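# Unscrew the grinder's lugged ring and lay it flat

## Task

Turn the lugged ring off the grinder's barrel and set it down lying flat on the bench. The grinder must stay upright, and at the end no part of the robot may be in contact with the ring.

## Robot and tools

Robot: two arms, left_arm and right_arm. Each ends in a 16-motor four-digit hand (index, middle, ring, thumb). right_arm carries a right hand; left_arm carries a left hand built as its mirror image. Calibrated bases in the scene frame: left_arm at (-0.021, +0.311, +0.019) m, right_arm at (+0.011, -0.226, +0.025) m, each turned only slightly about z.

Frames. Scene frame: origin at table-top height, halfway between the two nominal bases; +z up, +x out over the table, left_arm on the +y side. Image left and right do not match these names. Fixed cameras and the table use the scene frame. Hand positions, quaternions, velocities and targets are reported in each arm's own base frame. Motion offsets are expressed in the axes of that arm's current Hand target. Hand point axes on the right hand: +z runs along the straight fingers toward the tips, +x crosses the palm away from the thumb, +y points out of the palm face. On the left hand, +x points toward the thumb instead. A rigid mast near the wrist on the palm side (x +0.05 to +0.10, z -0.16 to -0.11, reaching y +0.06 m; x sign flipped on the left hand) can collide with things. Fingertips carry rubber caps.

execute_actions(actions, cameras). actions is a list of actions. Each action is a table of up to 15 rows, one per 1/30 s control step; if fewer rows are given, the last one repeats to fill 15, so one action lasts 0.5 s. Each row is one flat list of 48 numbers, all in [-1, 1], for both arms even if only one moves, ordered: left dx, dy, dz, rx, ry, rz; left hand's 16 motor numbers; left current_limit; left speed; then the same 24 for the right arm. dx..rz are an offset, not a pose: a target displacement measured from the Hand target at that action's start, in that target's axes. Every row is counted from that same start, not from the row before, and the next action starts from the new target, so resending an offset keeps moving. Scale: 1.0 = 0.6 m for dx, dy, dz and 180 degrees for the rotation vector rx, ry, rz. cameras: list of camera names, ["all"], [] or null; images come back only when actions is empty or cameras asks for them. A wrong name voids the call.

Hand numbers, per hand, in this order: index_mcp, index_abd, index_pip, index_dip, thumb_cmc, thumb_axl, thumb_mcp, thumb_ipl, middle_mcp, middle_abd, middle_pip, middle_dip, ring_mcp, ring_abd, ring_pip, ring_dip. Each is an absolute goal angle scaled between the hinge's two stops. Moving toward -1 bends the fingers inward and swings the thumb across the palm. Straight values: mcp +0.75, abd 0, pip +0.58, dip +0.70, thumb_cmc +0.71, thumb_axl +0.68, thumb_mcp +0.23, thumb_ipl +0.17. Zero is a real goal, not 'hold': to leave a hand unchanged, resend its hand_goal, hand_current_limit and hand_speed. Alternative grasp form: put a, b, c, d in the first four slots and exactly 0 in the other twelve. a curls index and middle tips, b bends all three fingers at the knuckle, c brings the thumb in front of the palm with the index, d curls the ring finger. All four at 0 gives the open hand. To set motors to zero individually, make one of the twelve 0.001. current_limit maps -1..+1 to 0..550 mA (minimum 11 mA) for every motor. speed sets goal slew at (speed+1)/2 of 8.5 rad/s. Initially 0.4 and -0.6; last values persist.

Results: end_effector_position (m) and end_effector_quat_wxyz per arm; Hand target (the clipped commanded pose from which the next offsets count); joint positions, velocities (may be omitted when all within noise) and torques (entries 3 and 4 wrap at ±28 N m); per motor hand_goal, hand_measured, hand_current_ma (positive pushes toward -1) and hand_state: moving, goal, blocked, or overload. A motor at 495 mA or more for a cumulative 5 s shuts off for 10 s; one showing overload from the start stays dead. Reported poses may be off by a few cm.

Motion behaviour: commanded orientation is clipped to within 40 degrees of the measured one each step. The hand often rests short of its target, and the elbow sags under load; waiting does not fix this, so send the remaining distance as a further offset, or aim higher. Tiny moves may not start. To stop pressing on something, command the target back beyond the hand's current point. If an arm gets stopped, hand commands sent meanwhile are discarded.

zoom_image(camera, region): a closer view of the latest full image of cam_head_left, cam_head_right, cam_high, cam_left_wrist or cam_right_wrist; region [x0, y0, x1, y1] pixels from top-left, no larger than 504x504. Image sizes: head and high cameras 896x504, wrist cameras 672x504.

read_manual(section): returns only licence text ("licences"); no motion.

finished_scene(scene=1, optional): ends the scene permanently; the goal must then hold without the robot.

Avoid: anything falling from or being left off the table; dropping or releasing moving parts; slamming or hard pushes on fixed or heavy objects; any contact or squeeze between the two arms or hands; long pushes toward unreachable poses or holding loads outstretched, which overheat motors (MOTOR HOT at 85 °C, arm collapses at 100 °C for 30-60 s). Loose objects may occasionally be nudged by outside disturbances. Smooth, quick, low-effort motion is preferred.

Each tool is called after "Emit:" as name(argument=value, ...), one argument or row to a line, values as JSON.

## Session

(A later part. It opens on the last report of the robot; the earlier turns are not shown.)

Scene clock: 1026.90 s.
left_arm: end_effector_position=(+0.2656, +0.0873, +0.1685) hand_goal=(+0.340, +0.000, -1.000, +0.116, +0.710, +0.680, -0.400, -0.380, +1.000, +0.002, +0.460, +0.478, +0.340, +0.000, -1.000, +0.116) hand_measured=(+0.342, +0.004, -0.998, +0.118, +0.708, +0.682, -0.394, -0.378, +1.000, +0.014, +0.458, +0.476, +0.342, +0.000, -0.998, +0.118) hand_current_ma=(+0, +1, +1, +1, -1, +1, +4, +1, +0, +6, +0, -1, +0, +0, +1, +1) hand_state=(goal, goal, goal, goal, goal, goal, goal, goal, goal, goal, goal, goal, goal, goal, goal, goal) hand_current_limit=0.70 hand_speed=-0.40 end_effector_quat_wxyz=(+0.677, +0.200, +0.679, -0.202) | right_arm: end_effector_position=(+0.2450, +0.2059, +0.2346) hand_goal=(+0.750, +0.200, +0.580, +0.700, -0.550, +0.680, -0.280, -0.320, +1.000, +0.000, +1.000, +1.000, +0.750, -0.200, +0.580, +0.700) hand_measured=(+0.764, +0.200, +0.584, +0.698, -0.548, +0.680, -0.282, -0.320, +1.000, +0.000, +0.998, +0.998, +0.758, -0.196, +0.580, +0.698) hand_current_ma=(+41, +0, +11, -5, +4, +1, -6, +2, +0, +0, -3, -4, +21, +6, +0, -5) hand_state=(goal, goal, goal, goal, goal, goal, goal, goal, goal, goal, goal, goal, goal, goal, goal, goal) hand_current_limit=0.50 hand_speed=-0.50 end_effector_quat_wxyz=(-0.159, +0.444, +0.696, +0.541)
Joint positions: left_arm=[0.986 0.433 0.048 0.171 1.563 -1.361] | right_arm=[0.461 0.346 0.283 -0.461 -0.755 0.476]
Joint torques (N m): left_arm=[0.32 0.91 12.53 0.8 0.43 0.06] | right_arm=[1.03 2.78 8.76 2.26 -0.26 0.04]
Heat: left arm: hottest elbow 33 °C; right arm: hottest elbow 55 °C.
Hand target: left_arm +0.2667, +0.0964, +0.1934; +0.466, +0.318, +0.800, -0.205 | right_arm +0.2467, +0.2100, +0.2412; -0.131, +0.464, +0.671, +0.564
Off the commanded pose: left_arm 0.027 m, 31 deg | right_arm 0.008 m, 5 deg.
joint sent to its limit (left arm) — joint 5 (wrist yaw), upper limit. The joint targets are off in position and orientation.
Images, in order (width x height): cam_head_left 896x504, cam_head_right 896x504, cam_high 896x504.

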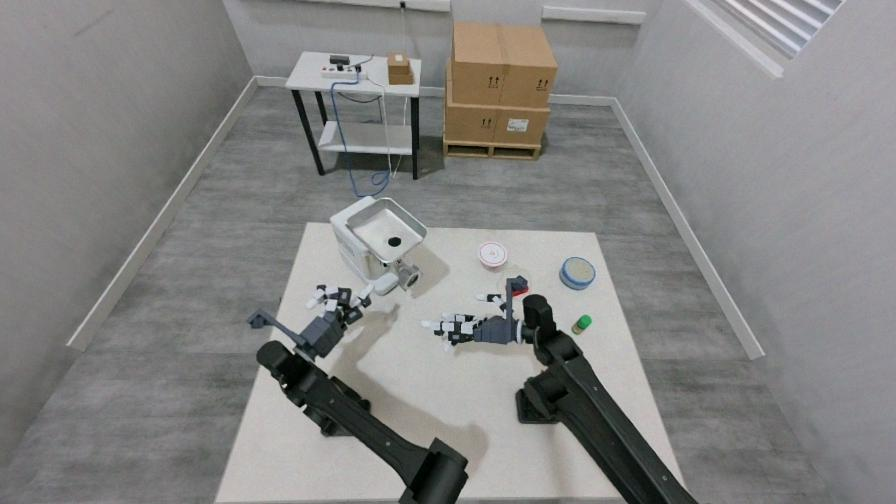

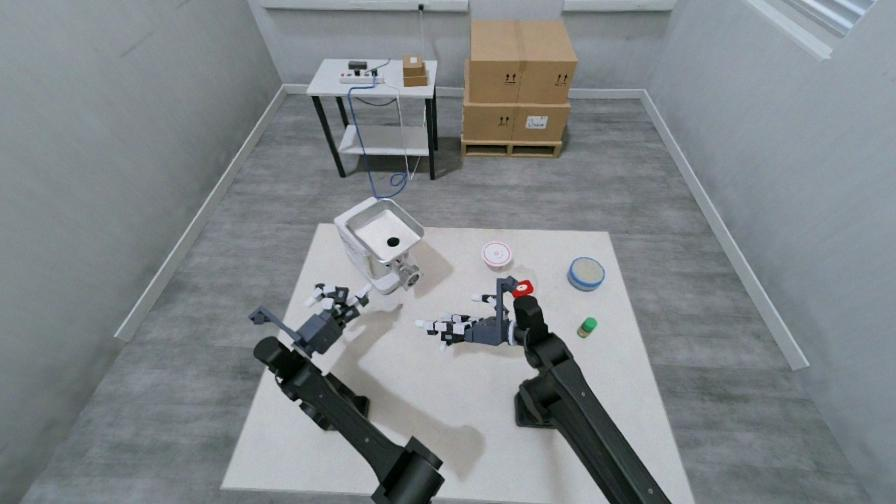

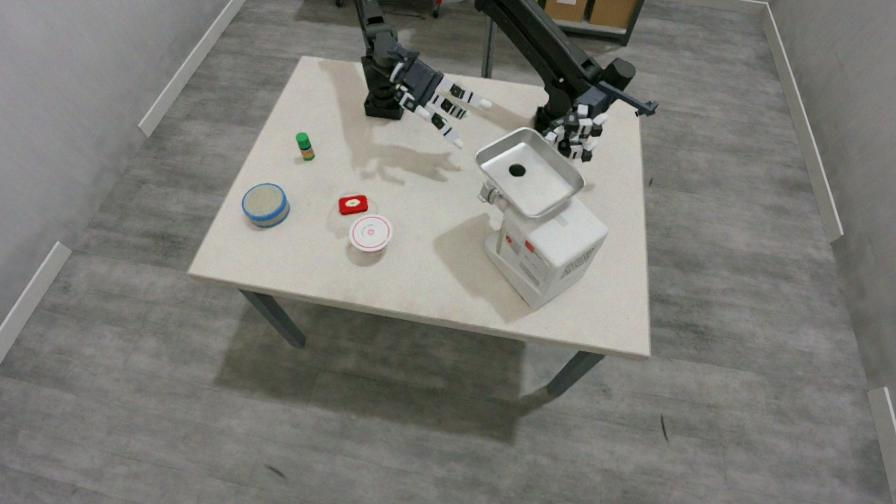

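Emit:
execute_actions(
  actions=[
    [[0,0,0,-0.13,-0.165,0.0,0.34,0,-1,0.116,0.71,0.68,-0.4,-0.38,1,0.001,0.46,0.478,0.34,0,-1,0.116,0.6,-0.4,-0.046,-0.0077,0.037,-0.0405,0.012,0.1325,0.75,0.2,0.58,0.7,-0.55,0.68,-0.28,-0.32,1,0,1,1,0.75,-0.2,0.58,0.7,0.5,-0.5]],
    [[0,0,0,0,0,0,0.34,0,-1,0.116,0.71,0.68,-0.4,-0.38,1,0.001,0.46,0.478,0.34,0,-1,0.116,0.6,-0.4,-0.0475,0.0072,0.0352,-0.0405,0.012,0.1325,0.75,0.2,0.58,0.7,-0.55,0.68,-0.28,-0.32,1,0,1,1,0.75,-0.2,0.58,0.7,0.5,-0.5]],
  ],
  cameras=["cam_head_left","cam_head_right","cam_right_wrist"],
)

Scene clock: 1033.33 s.
left_arm: end_effector_position=(+0.2658, +0.0981, +0.1891) hand_goal=(+0.340, +0.000, -1.000, +0.116, +0.710, +0.680, -0.400, -0.380, +1.000, +0.002, +0.460, +0.478, +0.340, +0.000, -1.000, +0.116) hand_measured=(+0.342, +0.004, -0.998, +0.118, +0.708, +0.682, -0.394, -0.378, +1.000, +0.014, +0.458, +0.476, +0.340, +0.000, -0.998, +0.118) hand_current_ma=(+0, +1, +1, +1, +0, +1, +4, +1, +0, +6, +0, -1, +0, +0, +1, +1) hand_state=(goal, goal, goal, goal, goal, goal, goal, goal, goal, goal, goal, goal, goal, goal, goal, goal) hand_current_limit=0.60 hand_speed=-0.40 end_effector_quat_wxyz=(+0.702, +0.155, +0.685, -0.115) | right_arm: end_effector_position=(+0.2848, +0.2170, +0.1740) hand_goal=(+0.750, +0.200, +0.580, +0.700, -0.550, +0.680, -0.280, -0.320, +1.000, +0.000, +1.000, +1.000, +0.750, -0.200, +0.580, +0.700) hand_measured=(+0.752, +0.202, +0.582, +0.698, -0.546, +0.682, -0.282, -0.320, +1.000, +0.000, +0.998, +0.998, +0.752, -0.196, +0.580, +0.698) hand_current_ma=(+4, +2, +4, -5, +8, +3, -6, +2, +0, +1, -3, -4, +3, +6, +0, -5) hand_state=(goal, goal, goal, goal, goal, goal, goal, goal, goal, goal, goal, goal, goal, goal, goal, goal) hand_current_limit=0.50 hand_speed=-0.50 end_effector_quat_wxyz=(-0.306, +0.695, +0.354, +0.545)
Joint positions: left_arm=[0.861 0.157 0.011 0.187 1.245 -1.548] | right_arm=[0.801 0.633 0.214 0.195 -0.177 1.571]
Joint torques (N m): left_arm=[-1.08 3.25 9.81 1.26 0.07 0.22] | right_arm=[0.97 2.32 8.42 2.66 0.14 0.03]
Heat: left arm: hottest elbow 34 °C; right arm: hottest elbow 55 °C.
Hand target: left_arm +0.2660, +0.1004, +0.1940; +0.704, +0.159, +0.684, -0.107 (last step not sent: back at the drive's target) | right_arm +0.2845, +0.2234, +0.1820; -0.313, +0.686, +0.347, +0.558
Off the commanded pose: left_arm 0.005 m, 1 deg | right_arm 0.010 m, 2 deg.
pose unreachable (left arm): on one or more control steps of this call, first in action 1 (counted from 0), this arm could not follow its commanded pose, so it was not sent that pose on those steps. It may still have moved: this result reports where it is.
cause: moving toward the commanded pose would bring two parts of the arm too close to each other (joints 2 (shoulder) and 3 (elbow) lie between them).
Images, in order (width x height): cam_head_left 896x504, cam_head_right 896x504, cam_right_wrist 672x504.

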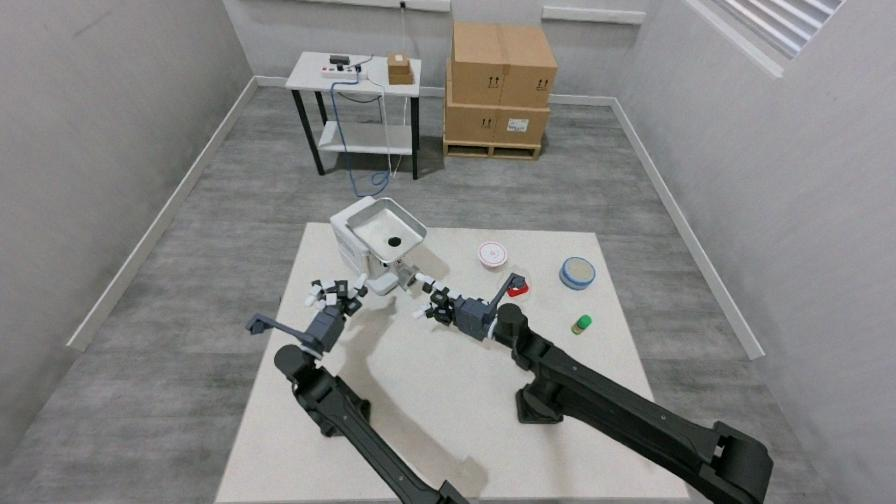

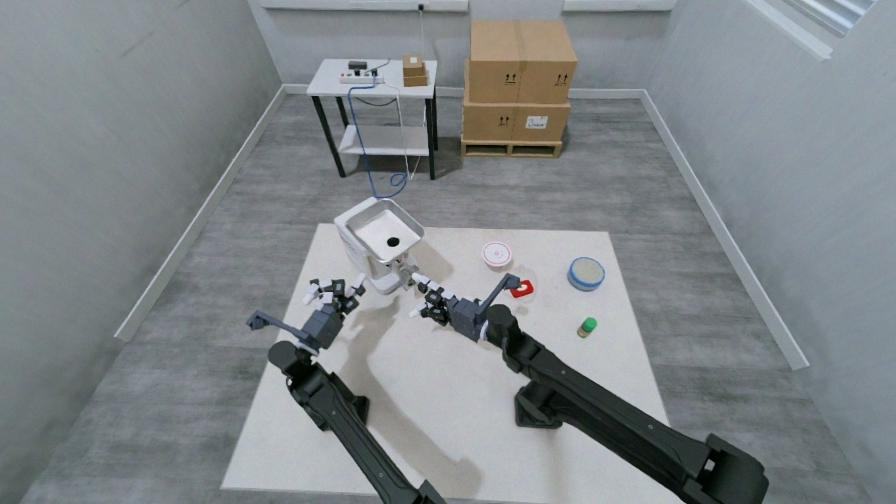

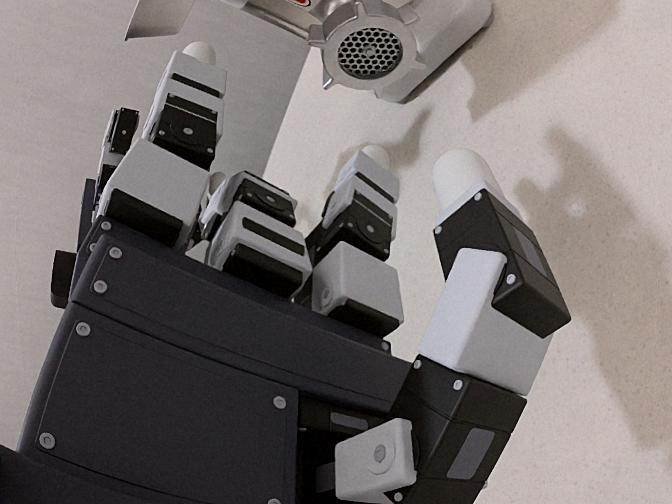

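Emit:
execute_actions(
  actions=[
    [[0.0067,0.08,-0.008,-0.0623,0.0048,0.0009,0.34,0,-1,0.116,0.71,0.68,-0.4,-0.38,1,0.001,0.46,0.478,0.34,0,-1,0.116,0.6,-0.4,0,0,0,0,0,0,0.75,0.2,0.58,0.7,-0.55,0.68,-0.28,-0.32,1,0,1,1,0.75,-0.2,0.58,0.7,0.5,-0.5]],
    [[0.0067,0.08,-0.008,-0.0623,0.0048,0.0009,0.34,0,-1,0.116,0.71,0.68,-0.4,-0.38,1,0.001,0.46,0.478,0.34,0,-1,0.116,0.6,-0.4,-0.0427,0.0217,0.0353,-0.0365,0.0108,0.1193,0.75,0.2,0.58,0.7,-0.55,0.68,-0.28,-0.32,1,0,1,1,0.75,-0.2,0.58,0.7,0.5,-0.5]],
    [[0.0067,0.08,-0.008,-0.0623,0.0048,0.0009,0.34,0,-1,0.116,0.71,0.68,-0.4,-0.38,1,0.001,0.46,0.478,0.34,0,-1,0.116,0.5,-0.4,0,0,0,0,0,0,0.75,0.2,0.58,0.7,-0.55,0.68,-0.28,-0.32,1,0,1,1,0.75,-0.2,0.58,0.7,0.5,-0.5]],
  ],
  cameras=["cam_head_left","cam_head_right","cam_right_wrist"],
)

Scene clock: 1043.67 s.
left_arm: end_effector_position=(+0.2599, +0.2340, +0.1541) hand_goal=(+0.340, +0.000, -1.000, +0.116, +0.710, +0.680, -0.400, -0.380, +1.000, +0.002, +0.460, +0.478, +0.340, +0.000, -1.000, +0.116) hand_measured=(+0.342, +0.004, -0.998, +0.118, +0.710, +0.682, -0.394, -0.378, +1.000, +0.014, +0.460, +0.476, +0.342, +0.000, -0.998, +0.118) hand_current_ma=(+0, +1, +0, +1, +0, +0, +4, +1, +0, +6, +0, -1, +0, +0, +1, +1) hand_state=(goal, goal, goal, goal, goal, goal, goal, goal, goal, goal, goal, goal, goal, goal, goal, goal) hand_current_limit=0.50 hand_speed=-0.40 end_effector_quat_wxyz=(+0.682, -0.074, +0.723, +0.085) | right_arm: end_effector_position=(+0.2918, +0.2166, +0.1236) hand_goal=(+0.750, +0.200, +0.580, +0.700, -0.550, +0.680, -0.280, -0.320, +1.000, +0.000, +1.000, +1.000, +0.750, -0.200, +0.580, +0.700) hand_measured=(+0.748, +0.202, +0.582, +0.698, -0.546, +0.682, -0.282, -0.320, +0.998, +0.002, +0.998, +0.998, +0.748, -0.196, +0.580, +0.698) hand_current_ma=(-3, +2, +3, -5, +9, +3, -3, +2, -4, +2, -3, -4, -3, +6, +0, -5) hand_state=(goal, goal, goal, goal, goal, goal, goal, goal, goal, goal, goal, goal, goal, goal, goal, goal) hand_current_limit=0.50 hand_speed=-0.50 end_effector_quat_wxyz=(-0.361, +0.767, +0.185, +0.498)
Joint positions: left_arm=[0.792 0.777 0.047 0.664 0.564 -1.513] | right_arm=[0.81 0.823 0.214 0.362 -0.051 1.948]
Joint torques (N m): left_arm=[-1.14 -0.38 12.63 3.1 -0.06 0.24] | right_arm=[0.32 1.08 10.55 2.63 0.18 0.03]
Heat: left arm: hottest elbow 34 °C; right arm: hottest elbow 53 °C.
Hand target: left_arm +0.2779, +0.2432, +0.1928; +0.705, -0.047, +0.700, +0.102 | right_arm +0.3033, +0.2302, +0.1525; -0.378, +0.746, +0.175, +0.520
Off the commanded pose: left_arm 0.044 m, 5 deg | right_arm 0.034 m, 4 deg.
Images, in order (width x height): cam_head_left 896x504, cam_head_right 896x504, cam_right_wrist 672x504.

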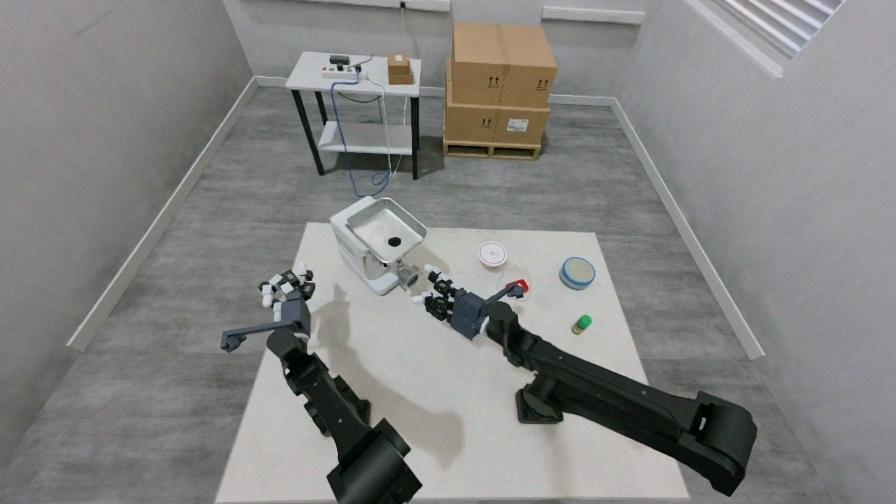

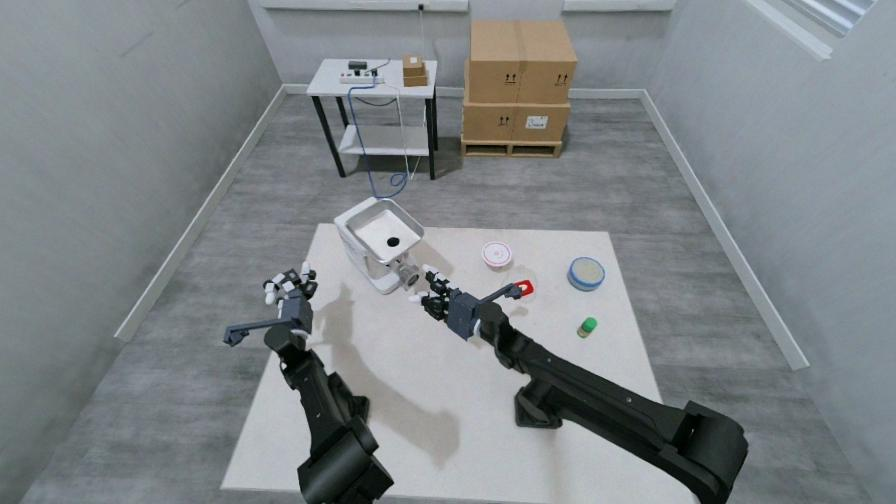

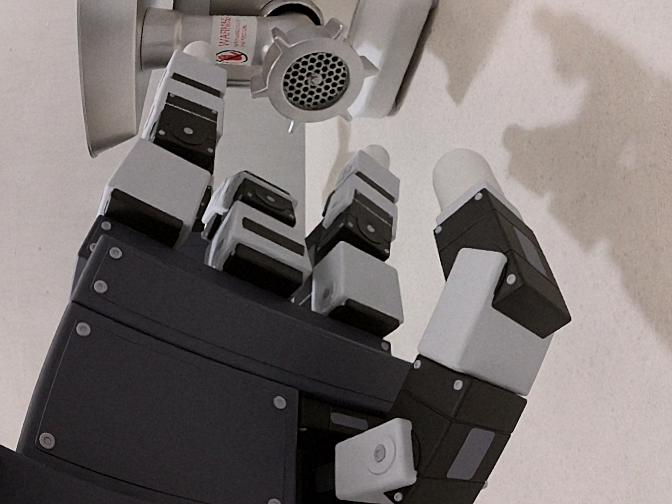

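Emit:
execute_actions(
  actions=[
    [[0,0,0,0,0,0,0.34,0,-1,0.116,0.71,0.68,-0.4,-0.38,1,0.001,0.46,0.478,0.34,0,-1,0.116,0.3,-0.4,-0.0554,0.0264,0.0232,0.0119,0.0342,-0.002,0.75,0.2,0.58,0.7,-0.55,0.68,-0.28,-0.32,1,0,1,1,0.75,-0.2,0.58,0.7,0.5,-0.5]],
    [[0,0,0,0,0,0,0.34,0,-1,0.116,0.71,0.68,-0.4,-0.38,1,0.001,0.46,0.478,0.34,0,-1,0.116,0.3,-0.4,-0.0554,0.0264,0.0232,0.0119,0.0342,-0.002,0.75,0.2,0.58,0.7,-0.55,0.68,-0.28,-0.32,1,0,1,1,0.75,-0.2,0.58,0.7,0.5,-0.5]],
  ],
  cameras=["cam_head_right","cam_right_wrist"],
)

Emit:
zoom_image(
  camera="cam_right_wrist",
  region=[100, 0, 460, 240],
)

Emit:
zoom_image(
  camera="cam_head_right",
  region=[340, 200, 520, 340],
)

Scene clock: 1051.27 s.
left_arm: end_effector_position=(+0.2603, +0.2344, +0.1544) hand_goal=(+0.340, +0.000, -1.000, +0.116, +0.710, +0.680, -0.400, -0.380, +1.000, +0.002, +0.460, +0.478, +0.340, +0.000, -1.000, +0.116) hand_measured=(+0.342, +0.004, -0.998, +0.118, +0.710, +0.682, -0.394, -0.378, +1.000, +0.014, +0.460, +0.476, +0.342, +0.000, -0.998, +0.118) hand_current_ma=(+0, +1, +0, +1, +0, +0, +4, +1, +0, +6, +0, -1, +0, +0, +1, +1) hand_state=(goal, goal, goal, goal, goal, goal, goal, goal, goal, goal, goal, goal, goal, goal, goal, goal) hand_current_limit=0.30 hand_speed=-0.40 end_effector_quat_wxyz=(+0.683, -0.073, +0.722, +0.086) | right_arm: end_effector_position=(+0.3154, +0.2408, +0.0689) hand_goal=(+0.750, +0.200, +0.580, +0.700, -0.550, +0.680, -0.280, -0.320, +1.000, +0.000, +1.000, +1.000, +0.750, -0.200, +0.580, +0.700) hand_measured=(+0.748, +0.202, +0.582, +0.698, -0.546, +0.682, -0.280, -0.320, +0.998, +0.002, +0.998, +0.998, +0.748, -0.196, +0.580, +0.698) hand_current_ma=(-5, +3, +3, -5, +9, +3, -2, +2, -5, +2, -3, -4, -4, +6, +0, -5) hand_state=(goal, goal, goal, goal, goal, goal, goal, goal, goal, goal, goal, goal, goal, goal, goal, goal) hand_current_limit=0.50 hand_speed=-0.50 end_effector_quat_wxyz=(-0.411, +0.688, +0.163, +0.575)
Joint positions: left_arm=[0.792 0.786 0.047 0.676 0.564 -1.513] | right_arm=[0.812 1.642 0.136 1.507 -0.042 1.959]
Joint torques (N m): left_arm=[-0.97 -0.67 12.51 3 -0.02 0.19] | right_arm=[-0.09 -2.49 2.15 2.69 0.18 -0.11]
Heat: left arm: hottest elbow 34 °C; right arm: hottest elbow 53 °C.
Hand target: left_arm +0.2779, +0.2432, +0.1928; +0.705, -0.047, +0.700, +0.102 | right_arm +0.3186, +0.2420, +0.0763; -0.419, +0.670, +0.158, +0.592
Off the commanded pose: left_arm 0.043 m, 5 deg | right_arm 0.008 m, 3 deg.
Images, in order (width x height): cam_head_right 896x504, cam_right_wrist 672x504.

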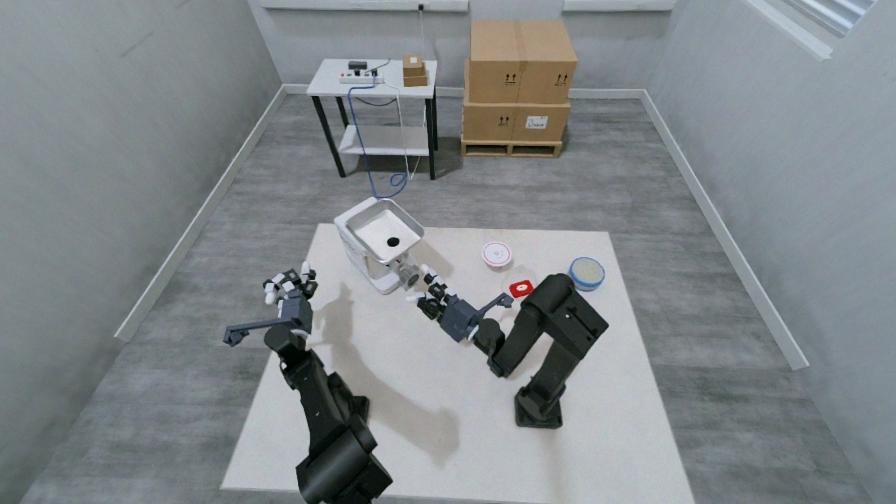

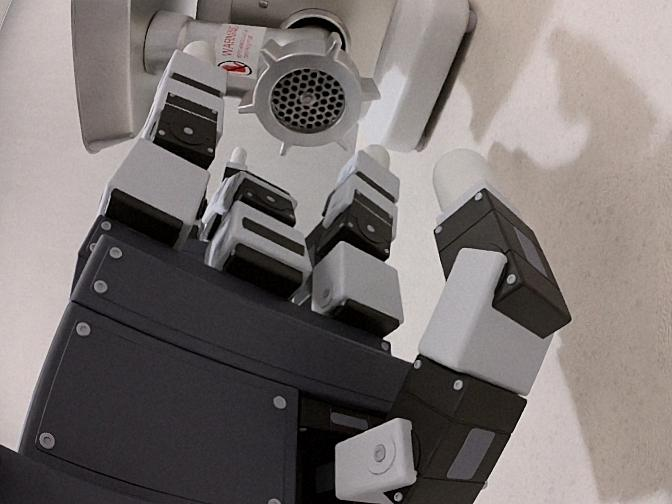

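Scaled by 1.400 from the camera's 672x504 image, which has a finer 960x720 frame.

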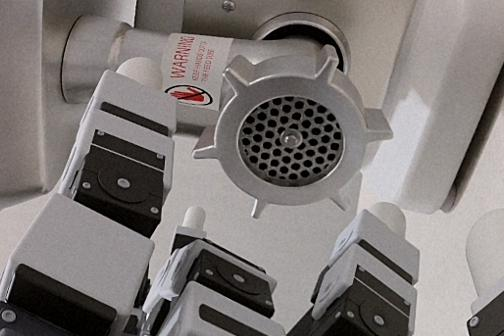

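Scaled by 2.800.

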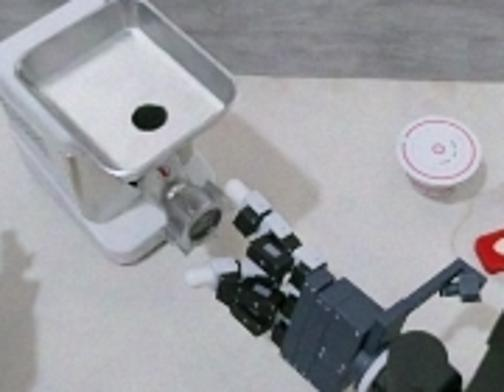

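Emit:
execute_actions(
  actions=[
    [[0,0,0,0,0,0,0.34,0,-1,0.116,0.71,0.68,-0.4,-0.38,1,0.001,0.46,0.478,0.34,0,-1,0.116,0.3,-0.4,-0.0283,0.0153,0.0083,-0.0062,-0.0155,0,0.75,0.2,0.58,0.7,-0.55,0.68,-0.28,-0.32,1,0,1,1,0.75,-0.2,0.58,0.7,0.6,-0.5]],
  ],
  cameras=["cam_head_right","cam_right_wrist"],
)

Emit:
zoom_image(
  camera="cam_right_wrist",
  region=[100, 0, 460, 240],
)

Emit:
zoom_image(
  camera="cam_head_right",
  region=[340, 200, 520, 340],
)

Scene clock: 1056.10 s.
left_arm: end_effector_position=(+0.2603, +0.2344, +0.1544) hand_goal=(+0.340, +0.000, -1.000, +0.116, +0.710, +0.680, -0.400, -0.380, +1.000, +0.002, +0.460, +0.478, +0.340, +0.000, -1.000, +0.116) hand_measured=(+0.342, +0.004, -0.998, +0.118, +0.710, +0.682, -0.394, -0.378, +1.000, +0.014, +0.460, +0.476, +0.342, +0.000, -0.998, +0.118) hand_current_ma=(+0, +1, +0, +1, +0, +0, +4, +1, +0, +6, +0, -1, +0, +0, +1, +1) hand_state=(goal, goal, goal, goal, goal, goal, goal, goal, goal, goal, goal, goal, goal, goal, goal, goal) hand_current_limit=0.30 hand_speed=-0.40 end_effector_quat_wxyz=(+0.683, -0.073, +0.722, +0.086) | right_arm: end_effector_position=(+0.3133, +0.2386, +0.0433) hand_goal=(+0.750, +0.200, +0.580, +0.700, -0.550, +0.680, -0.280, -0.320, +1.000, +0.000, +1.000, +1.000, +0.750, -0.200, +0.580, +0.700) hand_measured=(+0.748, +0.202, +0.582, +0.698, -0.546, +0.682, -0.280, -0.320, +0.998, +0.002, +0.998, +0.998, +0.748, -0.196, +0.580, +0.698) hand_current_ma=(-5, +3, +3, -5, +9, +3, -1, +2, -5, +2, -3, -4, -4, +6, +0, -5) hand_state=(goal, goal, goal, goal, goal, goal, goal, goal, goal, goal, goal, goal, goal, goal, goal, goal) hand_current_limit=0.60 hand_speed=-0.50 end_effector_quat_wxyz=(-0.400, +0.707, +0.167, +0.558)
Joint positions: left_arm=[0.792 0.786 0.047 0.676 0.564 -1.513] | right_arm=[0.812 1.739 0.14 1.542 -0.042 1.959]
Joint torques (N m): left_arm=[-1.03 -0.91 12.29 3.07 -0.04 0.24] | right_arm=[-0.79 -3.37 3.06 2.71 -0.07 -0.16]
Heat: left arm: hottest elbow 35 °C; right arm: hottest elbow 52 °C.
Hand target: left_arm +0.2779, +0.2432, +0.1928; +0.705, -0.047, +0.700, +0.102 | right_arm +0.3241, +0.2451, +0.0574; -0.408, +0.688, +0.162, +0.577
Off the commanded pose: left_arm 0.043 m, 5 deg | right_arm 0.019 m, 3 deg.
Images, in order (width x height): cam_head_right 896x504, cam_right_wrist 672x504.

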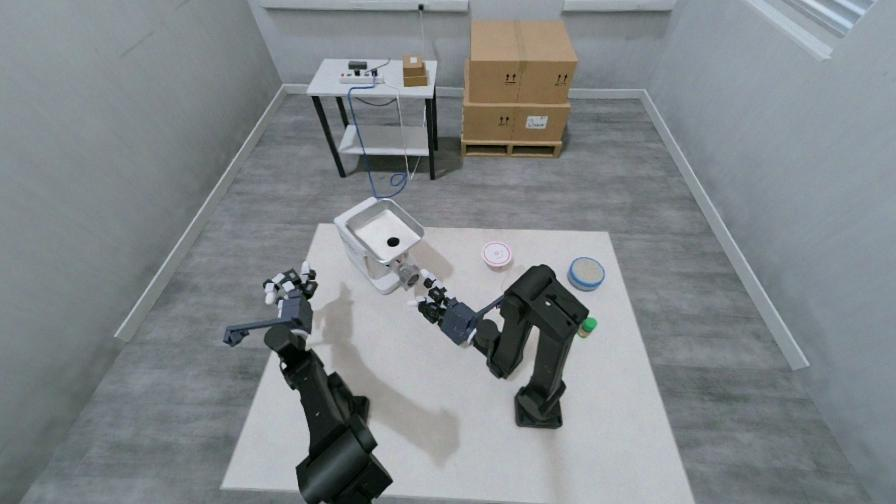

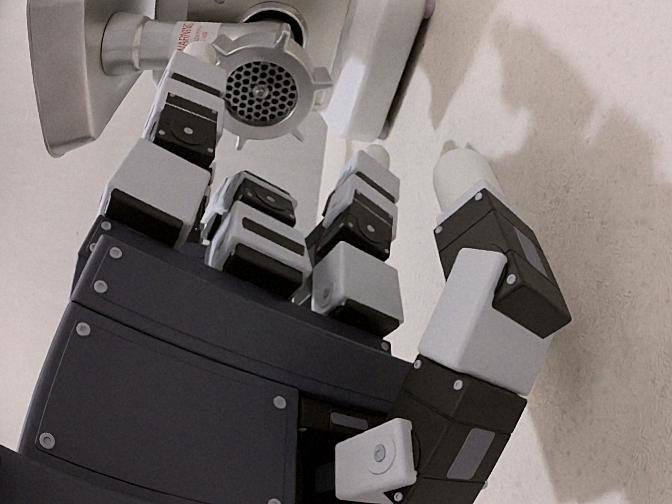

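Scaled by 1.400 from the camera's 672x504 image, which has a finer 960x720 frame.

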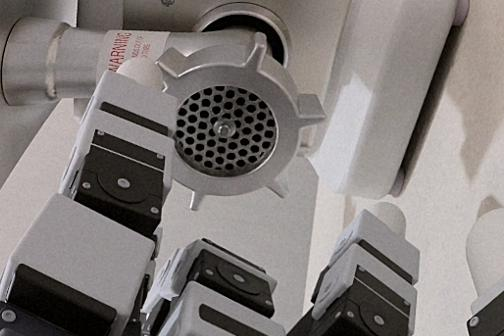

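Scaled by 2.800.

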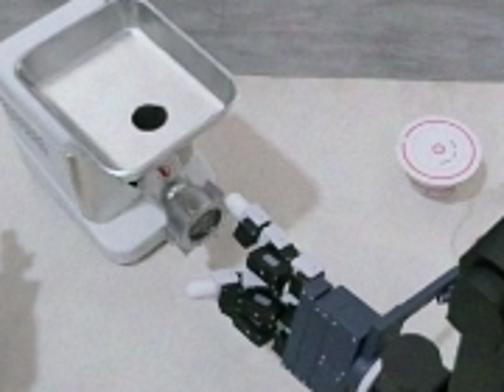

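Emit:
execute_actions(
  actions=[
    [[0,0,0,0,0,0,0.34,0,-1,0.116,0.71,0.68,-0.4,-0.38,1,0.001,0.46,0.478,0.34,0,-1,0.116,0.3,-0.4,0.028,-0.004,0.0,0.0031,0.0078,0,0.75,0.2,0.58,0.7,-0.55,0.68,-0.28,-0.32,1,0,1,1,0.75,-0.2,0.58,0.7,0.6,-0.5]],
  ],
  cameras=["cam_right_wrist"],
)

Emit:
zoom_image(
  camera="cam_right_wrist",
  region=[100, 0, 460, 240],
)

Scene clock: 1059.23 s.
left_arm: end_effector_position=(+0.2603, +0.2344, +0.1544) hand_goal=(+0.340, +0.000, -1.000, +0.116, +0.710, +0.680, -0.400, -0.380, +1.000, +0.002, +0.460, +0.478, +0.340, +0.000, -1.000, +0.116) hand_measured=(+0.342, +0.004, -0.998, +0.118, +0.710, +0.682, -0.394, -0.378, +1.000, +0.014, +0.460, +0.476, +0.342, +0.000, -0.998, +0.118) hand_current_ma=(+0, +1, +0, +1, +0, +0, +4, +1, +0, +6, +0, -1, +0, +0, +1, +1) hand_state=(goal, goal, goal, goal, goal, goal, goal, goal, goal, goal, goal, goal, goal, goal, goal, goal) hand_current_limit=0.30 hand_speed=-0.40 end_effector_quat_wxyz=(+0.683, -0.073, +0.722, +0.086) | right_arm: end_effector_position=(+0.3185, +0.2392, +0.0625) hand_goal=(+0.750, +0.200, +0.580, +0.700, -0.550, +0.680, -0.280, -0.320, +1.000, +0.000, +1.000, +1.000, +0.750, -0.200, +0.580, +0.700) hand_measured=(+0.748, +0.202, +0.582, +0.698, -0.546, +0.682, -0.280, -0.320, +0.998, +0.002, +0.998, +0.998, +0.748, -0.196, +0.580, +0.698) hand_current_ma=(-5, +3, +2, -5, +9, +3, -1, +2, -5, +2, -3, -4, -4, +6, +0, -5) hand_state=(goal, goal, goal, goal, goal, goal, goal, goal, goal, goal, goal, goal, goal, goal, goal, goal) hand_current_limit=0.60 hand_speed=-0.50 end_effector_quat_wxyz=(-0.410, +0.690, +0.164, +0.573)
Joint positions: left_arm=[0.792 0.786 0.047 0.676 0.564 -1.513] | right_arm=[0.795 1.681 0.14 1.533 -0.06 1.959]
Joint torques (N m): left_arm=[-1.32 -0.26 12.7 2.93 -0.05 0.21] | right_arm=[-0.79 -4.42 3.1 1.43 -0.08 -0.14]
Heat: left arm: hottest elbow 35 °C; right arm: hottest elbow 51 °C.
Hand target: left_arm +0.2779, +0.2432, +0.1928; +0.705, -0.047, +0.700, +0.102 | right_arm +0.3272, +0.2424, +0.0738; -0.414, +0.679, +0.160, +0.585
Off the commanded pose: left_arm 0.043 m, 5 deg | right_arm 0.015 m, 2 deg.
Images, in order (width x height): cam_right_wrist 672x504.

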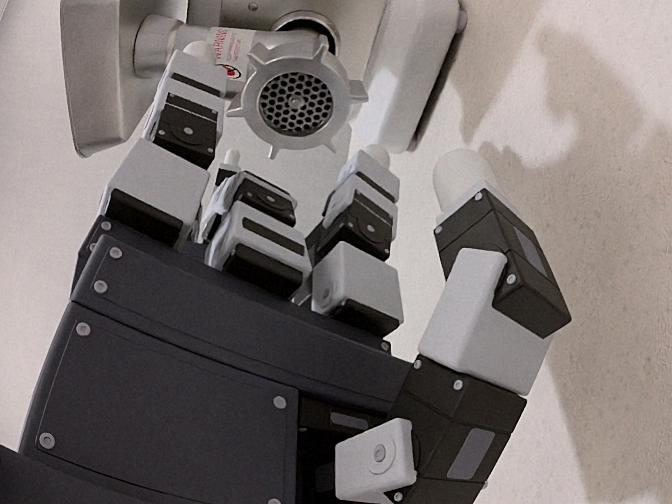

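Scaled by 1.400 from the camera's 672x504 image, which has a finer 960x720 frame.

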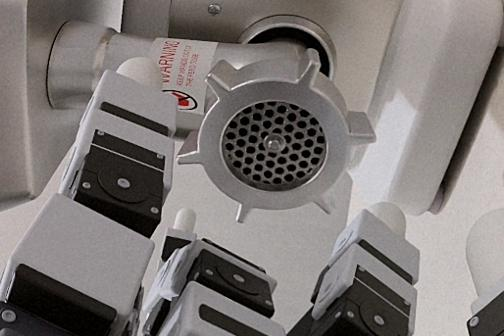

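Emit:
execute_actions(
  actions=[
    [[0,0,0,0,0,0,0.34,0,-1,0.116,0.71,0.68,-0.4,-0.38,1,0.001,0.46,0.478,0.34,0,-1,0.116,0.3,-0.4,-0.017,0.006,0.01,0,0,0,0.75,0.2,0.58,0.7,-0.55,0.68,-0.28,-0.32,1,0,1,1,0.75,-0.2,0.58,0.7,0.6,-0.5]],
  ],
  cameras=["cam_right_wrist"],
)

Emit:
zoom_image(
  camera="cam_right_wrist",
  region=[100, 0, 460, 240],
)

Scene clock: 1063.33 s.
left_arm: end_effector_position=(+0.2603, +0.2344, +0.1544) hand_goal=(+0.340, +0.000, -1.000, +0.116, +0.710, +0.680, -0.400, -0.380, +1.000, +0.002, +0.460, +0.478, +0.340, +0.000, -1.000, +0.116) hand_measured=(+0.342, +0.004, -0.998, +0.118, +0.710, +0.682, -0.394, -0.378, +1.000, +0.014, +0.460, +0.476, +0.342, +0.000, -0.998, +0.118) hand_current_ma=(+0, +1, +0, +1, +0, +0, +4, +1, +0, +6, +0, -1, +0, +0, +1, +1) hand_state=(goal, goal, goal, goal, goal, goal, goal, goal, goal, goal, goal, goal, goal, goal, goal, goal) hand_current_limit=0.30 hand_speed=-0.40 end_effector_quat_wxyz=(+0.683, -0.073, +0.722, +0.086) | right_arm: end_effector_position=(+0.3200, +0.2407, +0.0485) hand_goal=(+0.750, +0.200, +0.580, +0.700, -0.550, +0.680, -0.280, -0.320, +1.000, +0.000, +1.000, +1.000, +0.750, -0.200, +0.580, +0.700) hand_measured=(+0.748, +0.202, +0.582, +0.698, -0.546, +0.682, -0.280, -0.320, +0.998, +0.002, +0.998, +0.998, +0.748, -0.196, +0.580, +0.698) hand_current_ma=(-5, +3, +2, -5, +9, +3, -1, +2, -5, +2, -3, -4, -4, +6, +0, -5) hand_state=(goal, goal, goal, goal, goal, goal, goal, goal, goal, goal, goal, goal, goal, goal, goal, goal) hand_current_limit=0.60 hand_speed=-0.50 end_effector_quat_wxyz=(-0.405, +0.700, +0.166, +0.564)
Joint positions: left_arm=[0.792 0.786 0.047 0.676 0.564 -1.513] | right_arm=[0.795 1.739 0.153 1.551 -0.06 1.959]
Joint torques (N m): left_arm=[-0.97 -0.32 12.38 3 -0.02 0.26] | right_arm=[-0.5 -3.37 3.26 2.67 0.12 -0.13]
Heat: left arm: hottest elbow 35 °C; right arm: hottest elbow 51 °C.
Hand target: left_arm +0.2779, +0.2432, +0.1928; +0.705, -0.047, +0.700, +0.102 | right_arm +0.3310, +0.2474, +0.0632; -0.414, +0.679, +0.160, +0.585
Off the commanded pose: left_arm 0.043 m, 5 deg | right_arm 0.020 m, 4 deg.
joint sent to its limit (right arm) — joint 4 (wrist pitch), upper limit. The joint targets are off in position, not in orientation.
Images, in order (width x height): cam_right_wrist 672x504.

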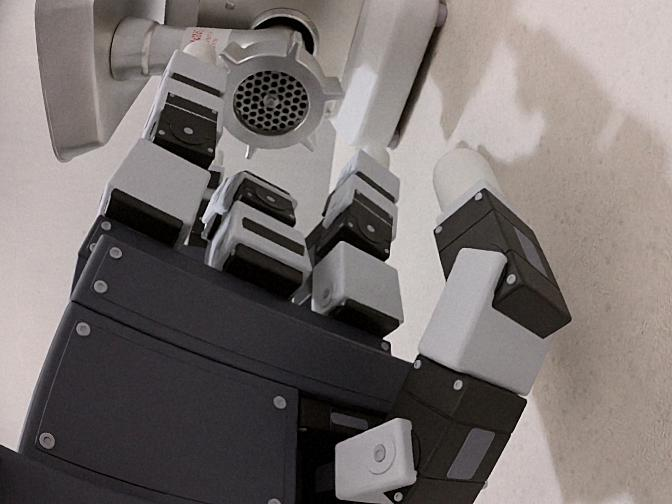

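Scaled by 1.400 from the camera's 672x504 image, which has a finer 960x720 frame.

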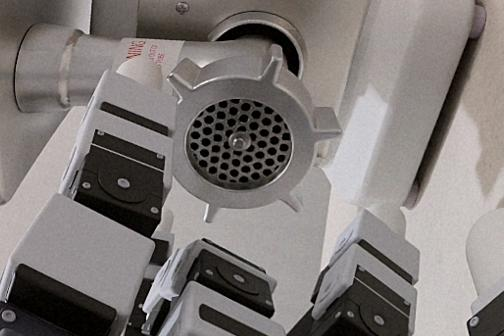

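Emit:
execute_actions(
  actions=[
    [[0,0,0,0,0,0,0.34,0,-1,0.116,0.71,0.68,-0.4,-0.38,1,0.001,0.46,0.478,0.34,0,-1,0.116,0.3,-0.4,0.0133,-0.0117,0.0333,0,0,0,0.75,0.2,0.58,0.7,-0.55,0.68,-0.28,-0.32,1,0,1,1,0.75,-0.2,0.58,0.7,0.6,-0.5]],
  ],
  cameras=["cam_right_wrist"],
)

Emit:
zoom_image(
  camera="cam_right_wrist",
  region=[100, 0, 460, 240],
)

Scene clock: 1067.03 s.
left_arm: end_effector_position=(+0.2603, +0.2344, +0.1544) hand_goal=(+0.340, +0.000, -1.000, +0.116, +0.710, +0.680, -0.400, -0.380, +1.000, +0.002, +0.460, +0.478, +0.340, +0.000, -1.000, +0.116) hand_measured=(+0.342, +0.004, -0.998, +0.118, +0.710, +0.682, -0.394, -0.378, +1.000, +0.014, +0.460, +0.476, +0.342, +0.000, -0.998, +0.118) hand_current_ma=(+0, +1, +0, +1, +0, +0, +4, +1, +0, +6, +0, -1, +0, +0, +1, +1) hand_state=(goal, goal, goal, goal, goal, goal, goal, goal, goal, goal, goal, goal, goal, goal, goal, goal) hand_current_limit=0.30 hand_speed=-0.40 end_effector_quat_wxyz=(+0.683, -0.073, +0.722, +0.086) | right_arm: end_effector_position=(+0.3347, +0.2532, +0.0598) hand_goal=(+0.750, +0.200, +0.580, +0.700, -0.550, +0.680, -0.280, -0.320, +1.000, +0.000, +1.000, +1.000, +0.750, -0.200, +0.580, +0.700) hand_measured=(+0.748, +0.202, +0.582, +0.698, -0.546, +0.682, -0.280, -0.320, +0.998, +0.002, +0.998, +0.998, +0.748, -0.196, +0.580, +0.698) hand_current_ma=(-5, +3, +2, -5, +9, +3, -1, +2, -5, +2, -3, -4, -4, +6, +0, -5) hand_state=(goal, goal, goal, goal, goal, goal, goal, goal, goal, goal, goal, goal, goal, goal, goal, goal) hand_current_limit=0.60 hand_speed=-0.50 end_effector_quat_wxyz=(-0.405, +0.694, +0.160, +0.573)
Joint positions: left_arm=[0.792 0.786 0.047 0.676 0.564 -1.513] | right_arm=[0.798 1.696 0.2 1.481 -0.043 1.959]
Joint torques (N m): left_arm=[-1.49 -0.62 12.56 2.86 -0.05 0.2] | right_arm=[0.79 -4.78 4.01 1.44 0.18 -0.14]
Heat: left arm: hottest elbow 35 °C; right arm: hottest elbow 50 °C.
Hand target: left_arm +0.2779, +0.2432, +0.1928; +0.705, -0.047, +0.700, +0.102 | right_arm +0.3414, +0.2645, +0.0738; -0.414, +0.679, +0.160, +0.585
Off the commanded pose: left_arm 0.043 m, 5 deg | right_arm 0.019 m, 2 deg.
Images, in order (width x height): cam_right_wrist 672x504.

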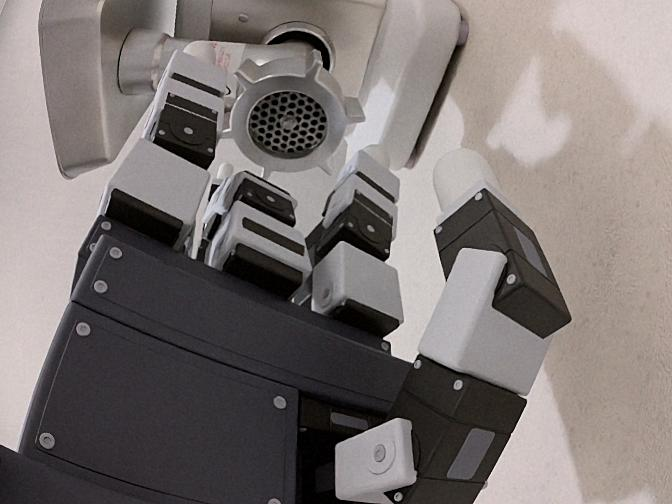

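Scaled by 1.400 from the camera's 672x504 image, which has a finer 960x720 frame.

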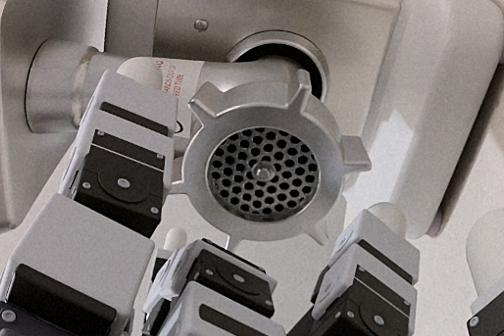

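Emit:
execute_actions(
  actions=[
    [[0,0,0,0,0,0,0.34,0,-1,0.116,0.71,0.68,-0.4,-0.38,1,0.001,0.46,0.478,0.34,0,-1,0.116,0.3,-0.4,-0.008,-0.005,0.022,0,0,0,0.75,0.2,0.58,0.7,-0.55,0.68,-0.28,-0.32,1,0,1,1,0.75,-0.2,0.58,0.7,0.6,-0.5]],
  ],
  cameras=["cam_right_wrist"],
)

Emit:
zoom_image(
  camera="cam_right_wrist",
  region=[100, 0, 460, 240],
)

Scene clock: 1072.43 s.
left_arm: end_effector_position=(+0.2603, +0.2344, +0.1544) hand_goal=(+0.340, +0.000, -1.000, +0.116, +0.710, +0.680, -0.400, -0.380, +1.000, +0.002, +0.460, +0.478, +0.340, +0.000, -1.000, +0.116) hand_measured=(+0.342, +0.004, -0.998, +0.118, +0.710, +0.682, -0.394, -0.378, +1.000, +0.014, +0.460, +0.476, +0.342, +0.000, -0.998, +0.118) hand_current_ma=(+0, +1, +0, +1, +0, +0, +4, +1, +0, +6, +0, -1, +0, +0, +1, +1) hand_state=(goal, goal, goal, goal, goal, goal, goal, goal, goal, goal, goal, goal, goal, goal, goal, goal) hand_current_limit=0.30 hand_speed=-0.40 end_effector_quat_wxyz=(+0.683, -0.073, +0.722, +0.086) | right_arm: end_effector_position=(+0.3396, +0.2667, +0.0631) hand_goal=(+0.750, +0.200, +0.580, +0.700, -0.550, +0.680, -0.280, -0.320, +1.000, +0.000, +1.000, +1.000, +0.750, -0.200, +0.580, +0.700) hand_measured=(+0.748, +0.202, +0.582, +0.698, -0.546, +0.682, -0.280, -0.320, +0.998, +0.002, +0.998, +0.998, +0.748, -0.196, +0.580, +0.698) hand_current_ma=(-6, +3, +2, -5, +9, +3, -1, +2, -5, +2, -3, -4, -4, +6, +0, -5) hand_state=(goal, goal, goal, goal, goal, goal, goal, goal, goal, goal, goal, goal, goal, goal, goal, goal) hand_current_limit=0.60 hand_speed=-0.50 end_effector_quat_wxyz=(-0.409, +0.689, +0.160, +0.577)
Joint positions: left_arm=[0.792 0.786 0.047 0.676 0.564 -1.513] | right_arm=[0.82 1.707 0.232 1.474 -0.025 1.959]
Joint torques (N m): left_arm=[-1.03 -0.85 12.48 3.1 0 0.23] | right_arm=[1.03 -3.66 4.4 1.43 0.18 -0.15]
Heat: left arm: hottest elbow 36 °C; right arm: hottest elbow 49 °C.
Hand target: left_arm +0.2779, +0.2432, +0.1928; +0.705, -0.047, +0.700, +0.102 | right_arm +0.3468, +0.2775, +0.0708; -0.414, +0.679, +0.160, +0.585
Off the commanded pose: left_arm 0.043 m, 5 deg | right_arm 0.015 m, 2 deg.
Images, in order (width x height): cam_right_wrist 672x504.

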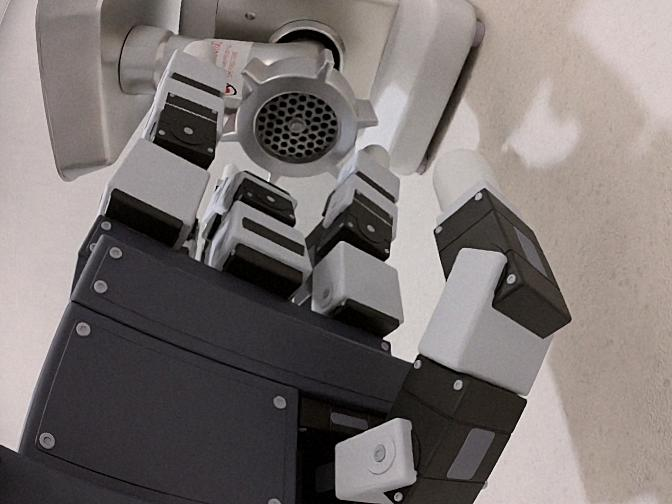

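Scaled by 1.400 from the camera's 672x504 image, which has a finer 960x720 frame.

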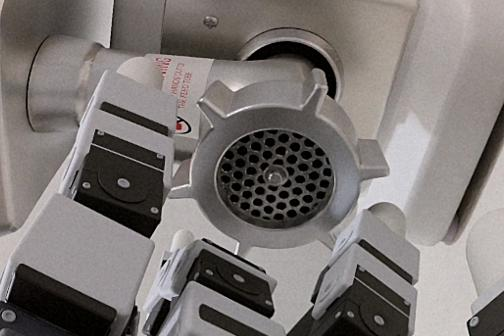

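Emit:
execute_actions(
  actions=[
    [[0,0,0,0,0,0,0.34,0,-1,0.116,0.71,0.68,-0.4,-0.38,1,0.001,0.46,0.478,0.34,0,-1,0.116,0.3,-0.4,-0.02,0.003,0.0,0,0,0,0.75,0.2,0.58,0.7,-0.55,0.68,-0.28,-0.32,1,0,1,1,0.75,-0.2,0.58,0.7,0.6,-0.5]],
  ],
  cameras=["cam_right_wrist"],
)

Emit:
zoom_image(
  camera="cam_right_wrist",
  region=[100, 0, 460, 240],
)

Scene clock: 1076.50 s.
left_arm: end_effector_position=(+0.2603, +0.2344, +0.1544) hand_goal=(+0.340, +0.000, -1.000, +0.116, +0.710, +0.680, -0.400, -0.380, +1.000, +0.002, +0.460, +0.478, +0.340, +0.000, -1.000, +0.116) hand_measured=(+0.342, +0.004, -0.998, +0.118, +0.710, +0.682, -0.394, -0.378, +1.000, +0.014, +0.460, +0.476, +0.342, +0.000, -0.998, +0.118) hand_current_ma=(+0, +1, +0, +1, +0, +0, +4, +1, +0, +6, +0, -1, +0, +0, +1, +1) hand_state=(goal, goal, goal, goal, goal, goal, goal, goal, goal, goal, goal, goal, goal, goal, goal, goal) hand_current_limit=0.30 hand_speed=-0.40 end_effector_quat_wxyz=(+0.683, -0.073, +0.722, +0.086) | right_arm: end_effector_position=(+0.3418, +0.2644, +0.0474) hand_goal=(+0.750, +0.200, +0.580, +0.700, -0.550, +0.680, -0.280, -0.320, +1.000, +0.000, +1.000, +1.000, +0.750, -0.200, +0.580, +0.700) hand_measured=(+0.748, +0.202, +0.582, +0.698, -0.546, +0.682, -0.280, -0.320, +0.998, +0.002, +0.998, +0.998, +0.748, -0.212, +0.582, +0.700) hand_current_ma=(-6, +4, +2, -5, +10, +4, -1, +2, -5, +2, -3, -4, -4, -27, +3, -1) hand_state=(goal, goal, goal, goal, goal, goal, goal, goal, goal, goal, goal, goal, goal, goal, goal, goal) hand_current_limit=0.60 hand_speed=-0.50 end_effector_quat_wxyz=(-0.399, +0.697, +0.155, +0.574)
Joint positions: left_arm=[0.792 0.786 0.047 0.676 0.564 -1.513] | right_arm=[0.82 1.774 0.242 1.511 -0.007 1.959]
Joint torques (N m): left_arm=[-1.61 -1.08 12.36 3.07 0 0.22] | right_arm=[1.03 -3.9 3.63 2.5 0.12 -0.15]
Heat: left arm: hottest elbow 36 °C; right arm: hottest elbow 48 °C.
Hand target: left_arm +0.2779, +0.2432, +0.1928; +0.705, -0.047, +0.700, +0.102 | right_arm +0.3449, +0.2796, +0.0590; -0.414, +0.679, +0.160, +0.585
Off the commanded pose: left_arm 0.043 m, 5 deg | right_arm 0.019 m, 3 deg.
Images, in order (width x height): cam_right_wrist 672x504.

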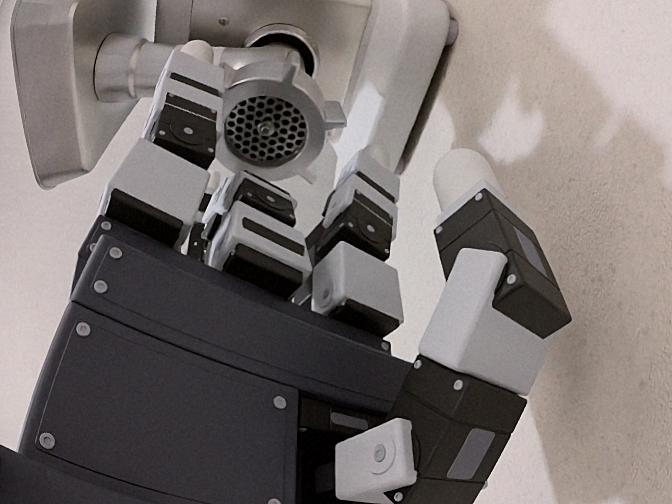

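Scaled by 1.400 from the camera's 672x504 image, which has a finer 960x720 frame.

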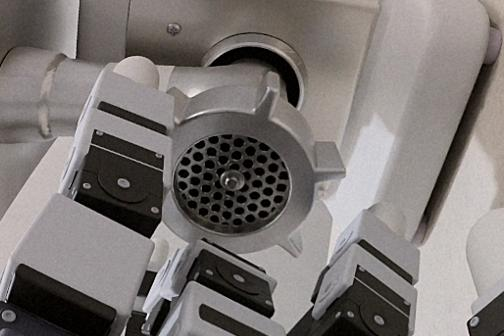

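Emit:
execute_actions(
  actions=[
    [[0,0,0,0,0,0,0.34,0,-1,0.116,0.71,0.68,-0.4,-0.38,1,0.001,0.46,0.478,0.34,0,-1,0.116,0.3,-0.4,0.003,-0.014,0.02,0,0,0,0.75,0.22,0.58,0.7,-0.55,0.68,-0.28,-0.32,1,0,1,1,0.75,-0.22,0.58,0.7,0.6,-0.5]],
  ],
  cameras=["cam_right_wrist"],
)

Emit:
zoom_image(
  camera="cam_right_wrist",
  region=[100, 0, 460, 240],
)

Scene clock: 1080.80 s.
left_arm: end_effector_position=(+0.2603, +0.2344, +0.1544) hand_goal=(+0.340, +0.000, -1.000, +0.116, +0.710, +0.680, -0.400, -0.380, +1.000, +0.002, +0.460, +0.478, +0.340, +0.000, -1.000, +0.116) hand_measured=(+0.342, +0.004, -0.998, +0.118, +0.710, +0.682, -0.394, -0.378, +1.000, +0.014, +0.460, +0.476, +0.342, +0.000, -0.998, +0.118) hand_current_ma=(+0, +1, +0, +1, +0, +0, +4, +1, +0, +6, +0, -1, +0, +0, +1, +1) hand_state=(goal, goal, goal, goal, goal, goal, goal, goal, goal, goal, goal, goal, goal, goal, goal, goal) hand_current_limit=0.30 hand_speed=-0.40 end_effector_quat_wxyz=(+0.683, -0.073, +0.722, +0.086) | right_arm: end_effector_position=(+0.3393, +0.2670, +0.0473) hand_goal=(+0.750, +0.220, +0.580, +0.700, -0.550, +0.680, -0.280, -0.320, +1.000, +0.000, +1.000, +1.000, +0.750, -0.220, +0.580, +0.700) hand_measured=(+0.748, +0.222, +0.582, +0.698, -0.546, +0.682, -0.280, -0.320, +0.998, +0.002, +0.998, +0.998, +0.740, -0.232, +0.578, +0.700) hand_current_ma=(-6, +1, +2, -5, +10, +4, -1, +2, -5, +2, -3, -4, -29, -29, -6, -1) hand_state=(goal, goal, goal, goal, goal, goal, goal, goal, goal, goal, goal, goal, goal, goal, goal, goal) hand_current_limit=0.60 hand_speed=-0.50 end_effector_quat_wxyz=(-0.395, +0.700, +0.152, +0.575)
Joint positions: left_arm=[0.792 0.786 0.047 0.676 0.564 -1.513] | right_arm=[0.841 1.768 0.245 1.498 0.026 1.959]
Joint torques (N m): left_arm=[-1.49 -0.32 12.34 3.02 -0.08 0.2] | right_arm=[1.49 -5.3 5.48 1.09 -0.15 -0.15]
Heat: left arm: hottest elbow 36 °C; right arm: hottest elbow 48 °C.
Hand target: left_arm +0.2779, +0.2432, +0.1928; +0.705, -0.047, +0.700, +0.102 | right_arm +0.3474, +0.2932, +0.0641; -0.414, +0.679, +0.160, +0.585
Off the commanded pose: left_arm 0.043 m, 5 deg | right_arm 0.032 m, 3 deg.
Images, in order (width x height): cam_right_wrist 672x504.

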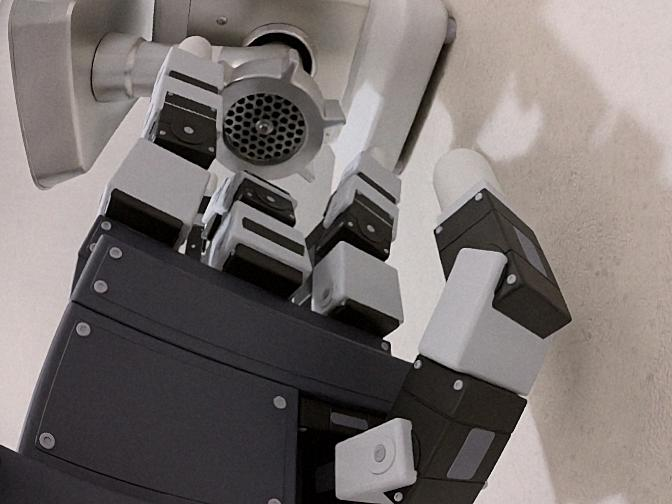

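Scaled by 1.400 from the camera's 672x504 image, which has a finer 960x720 frame.

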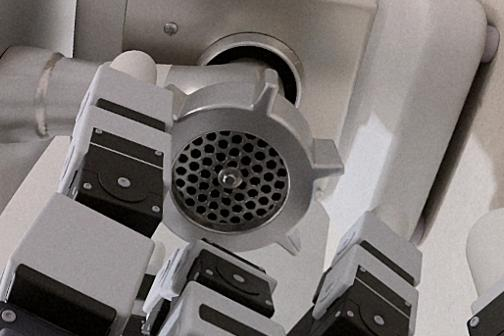

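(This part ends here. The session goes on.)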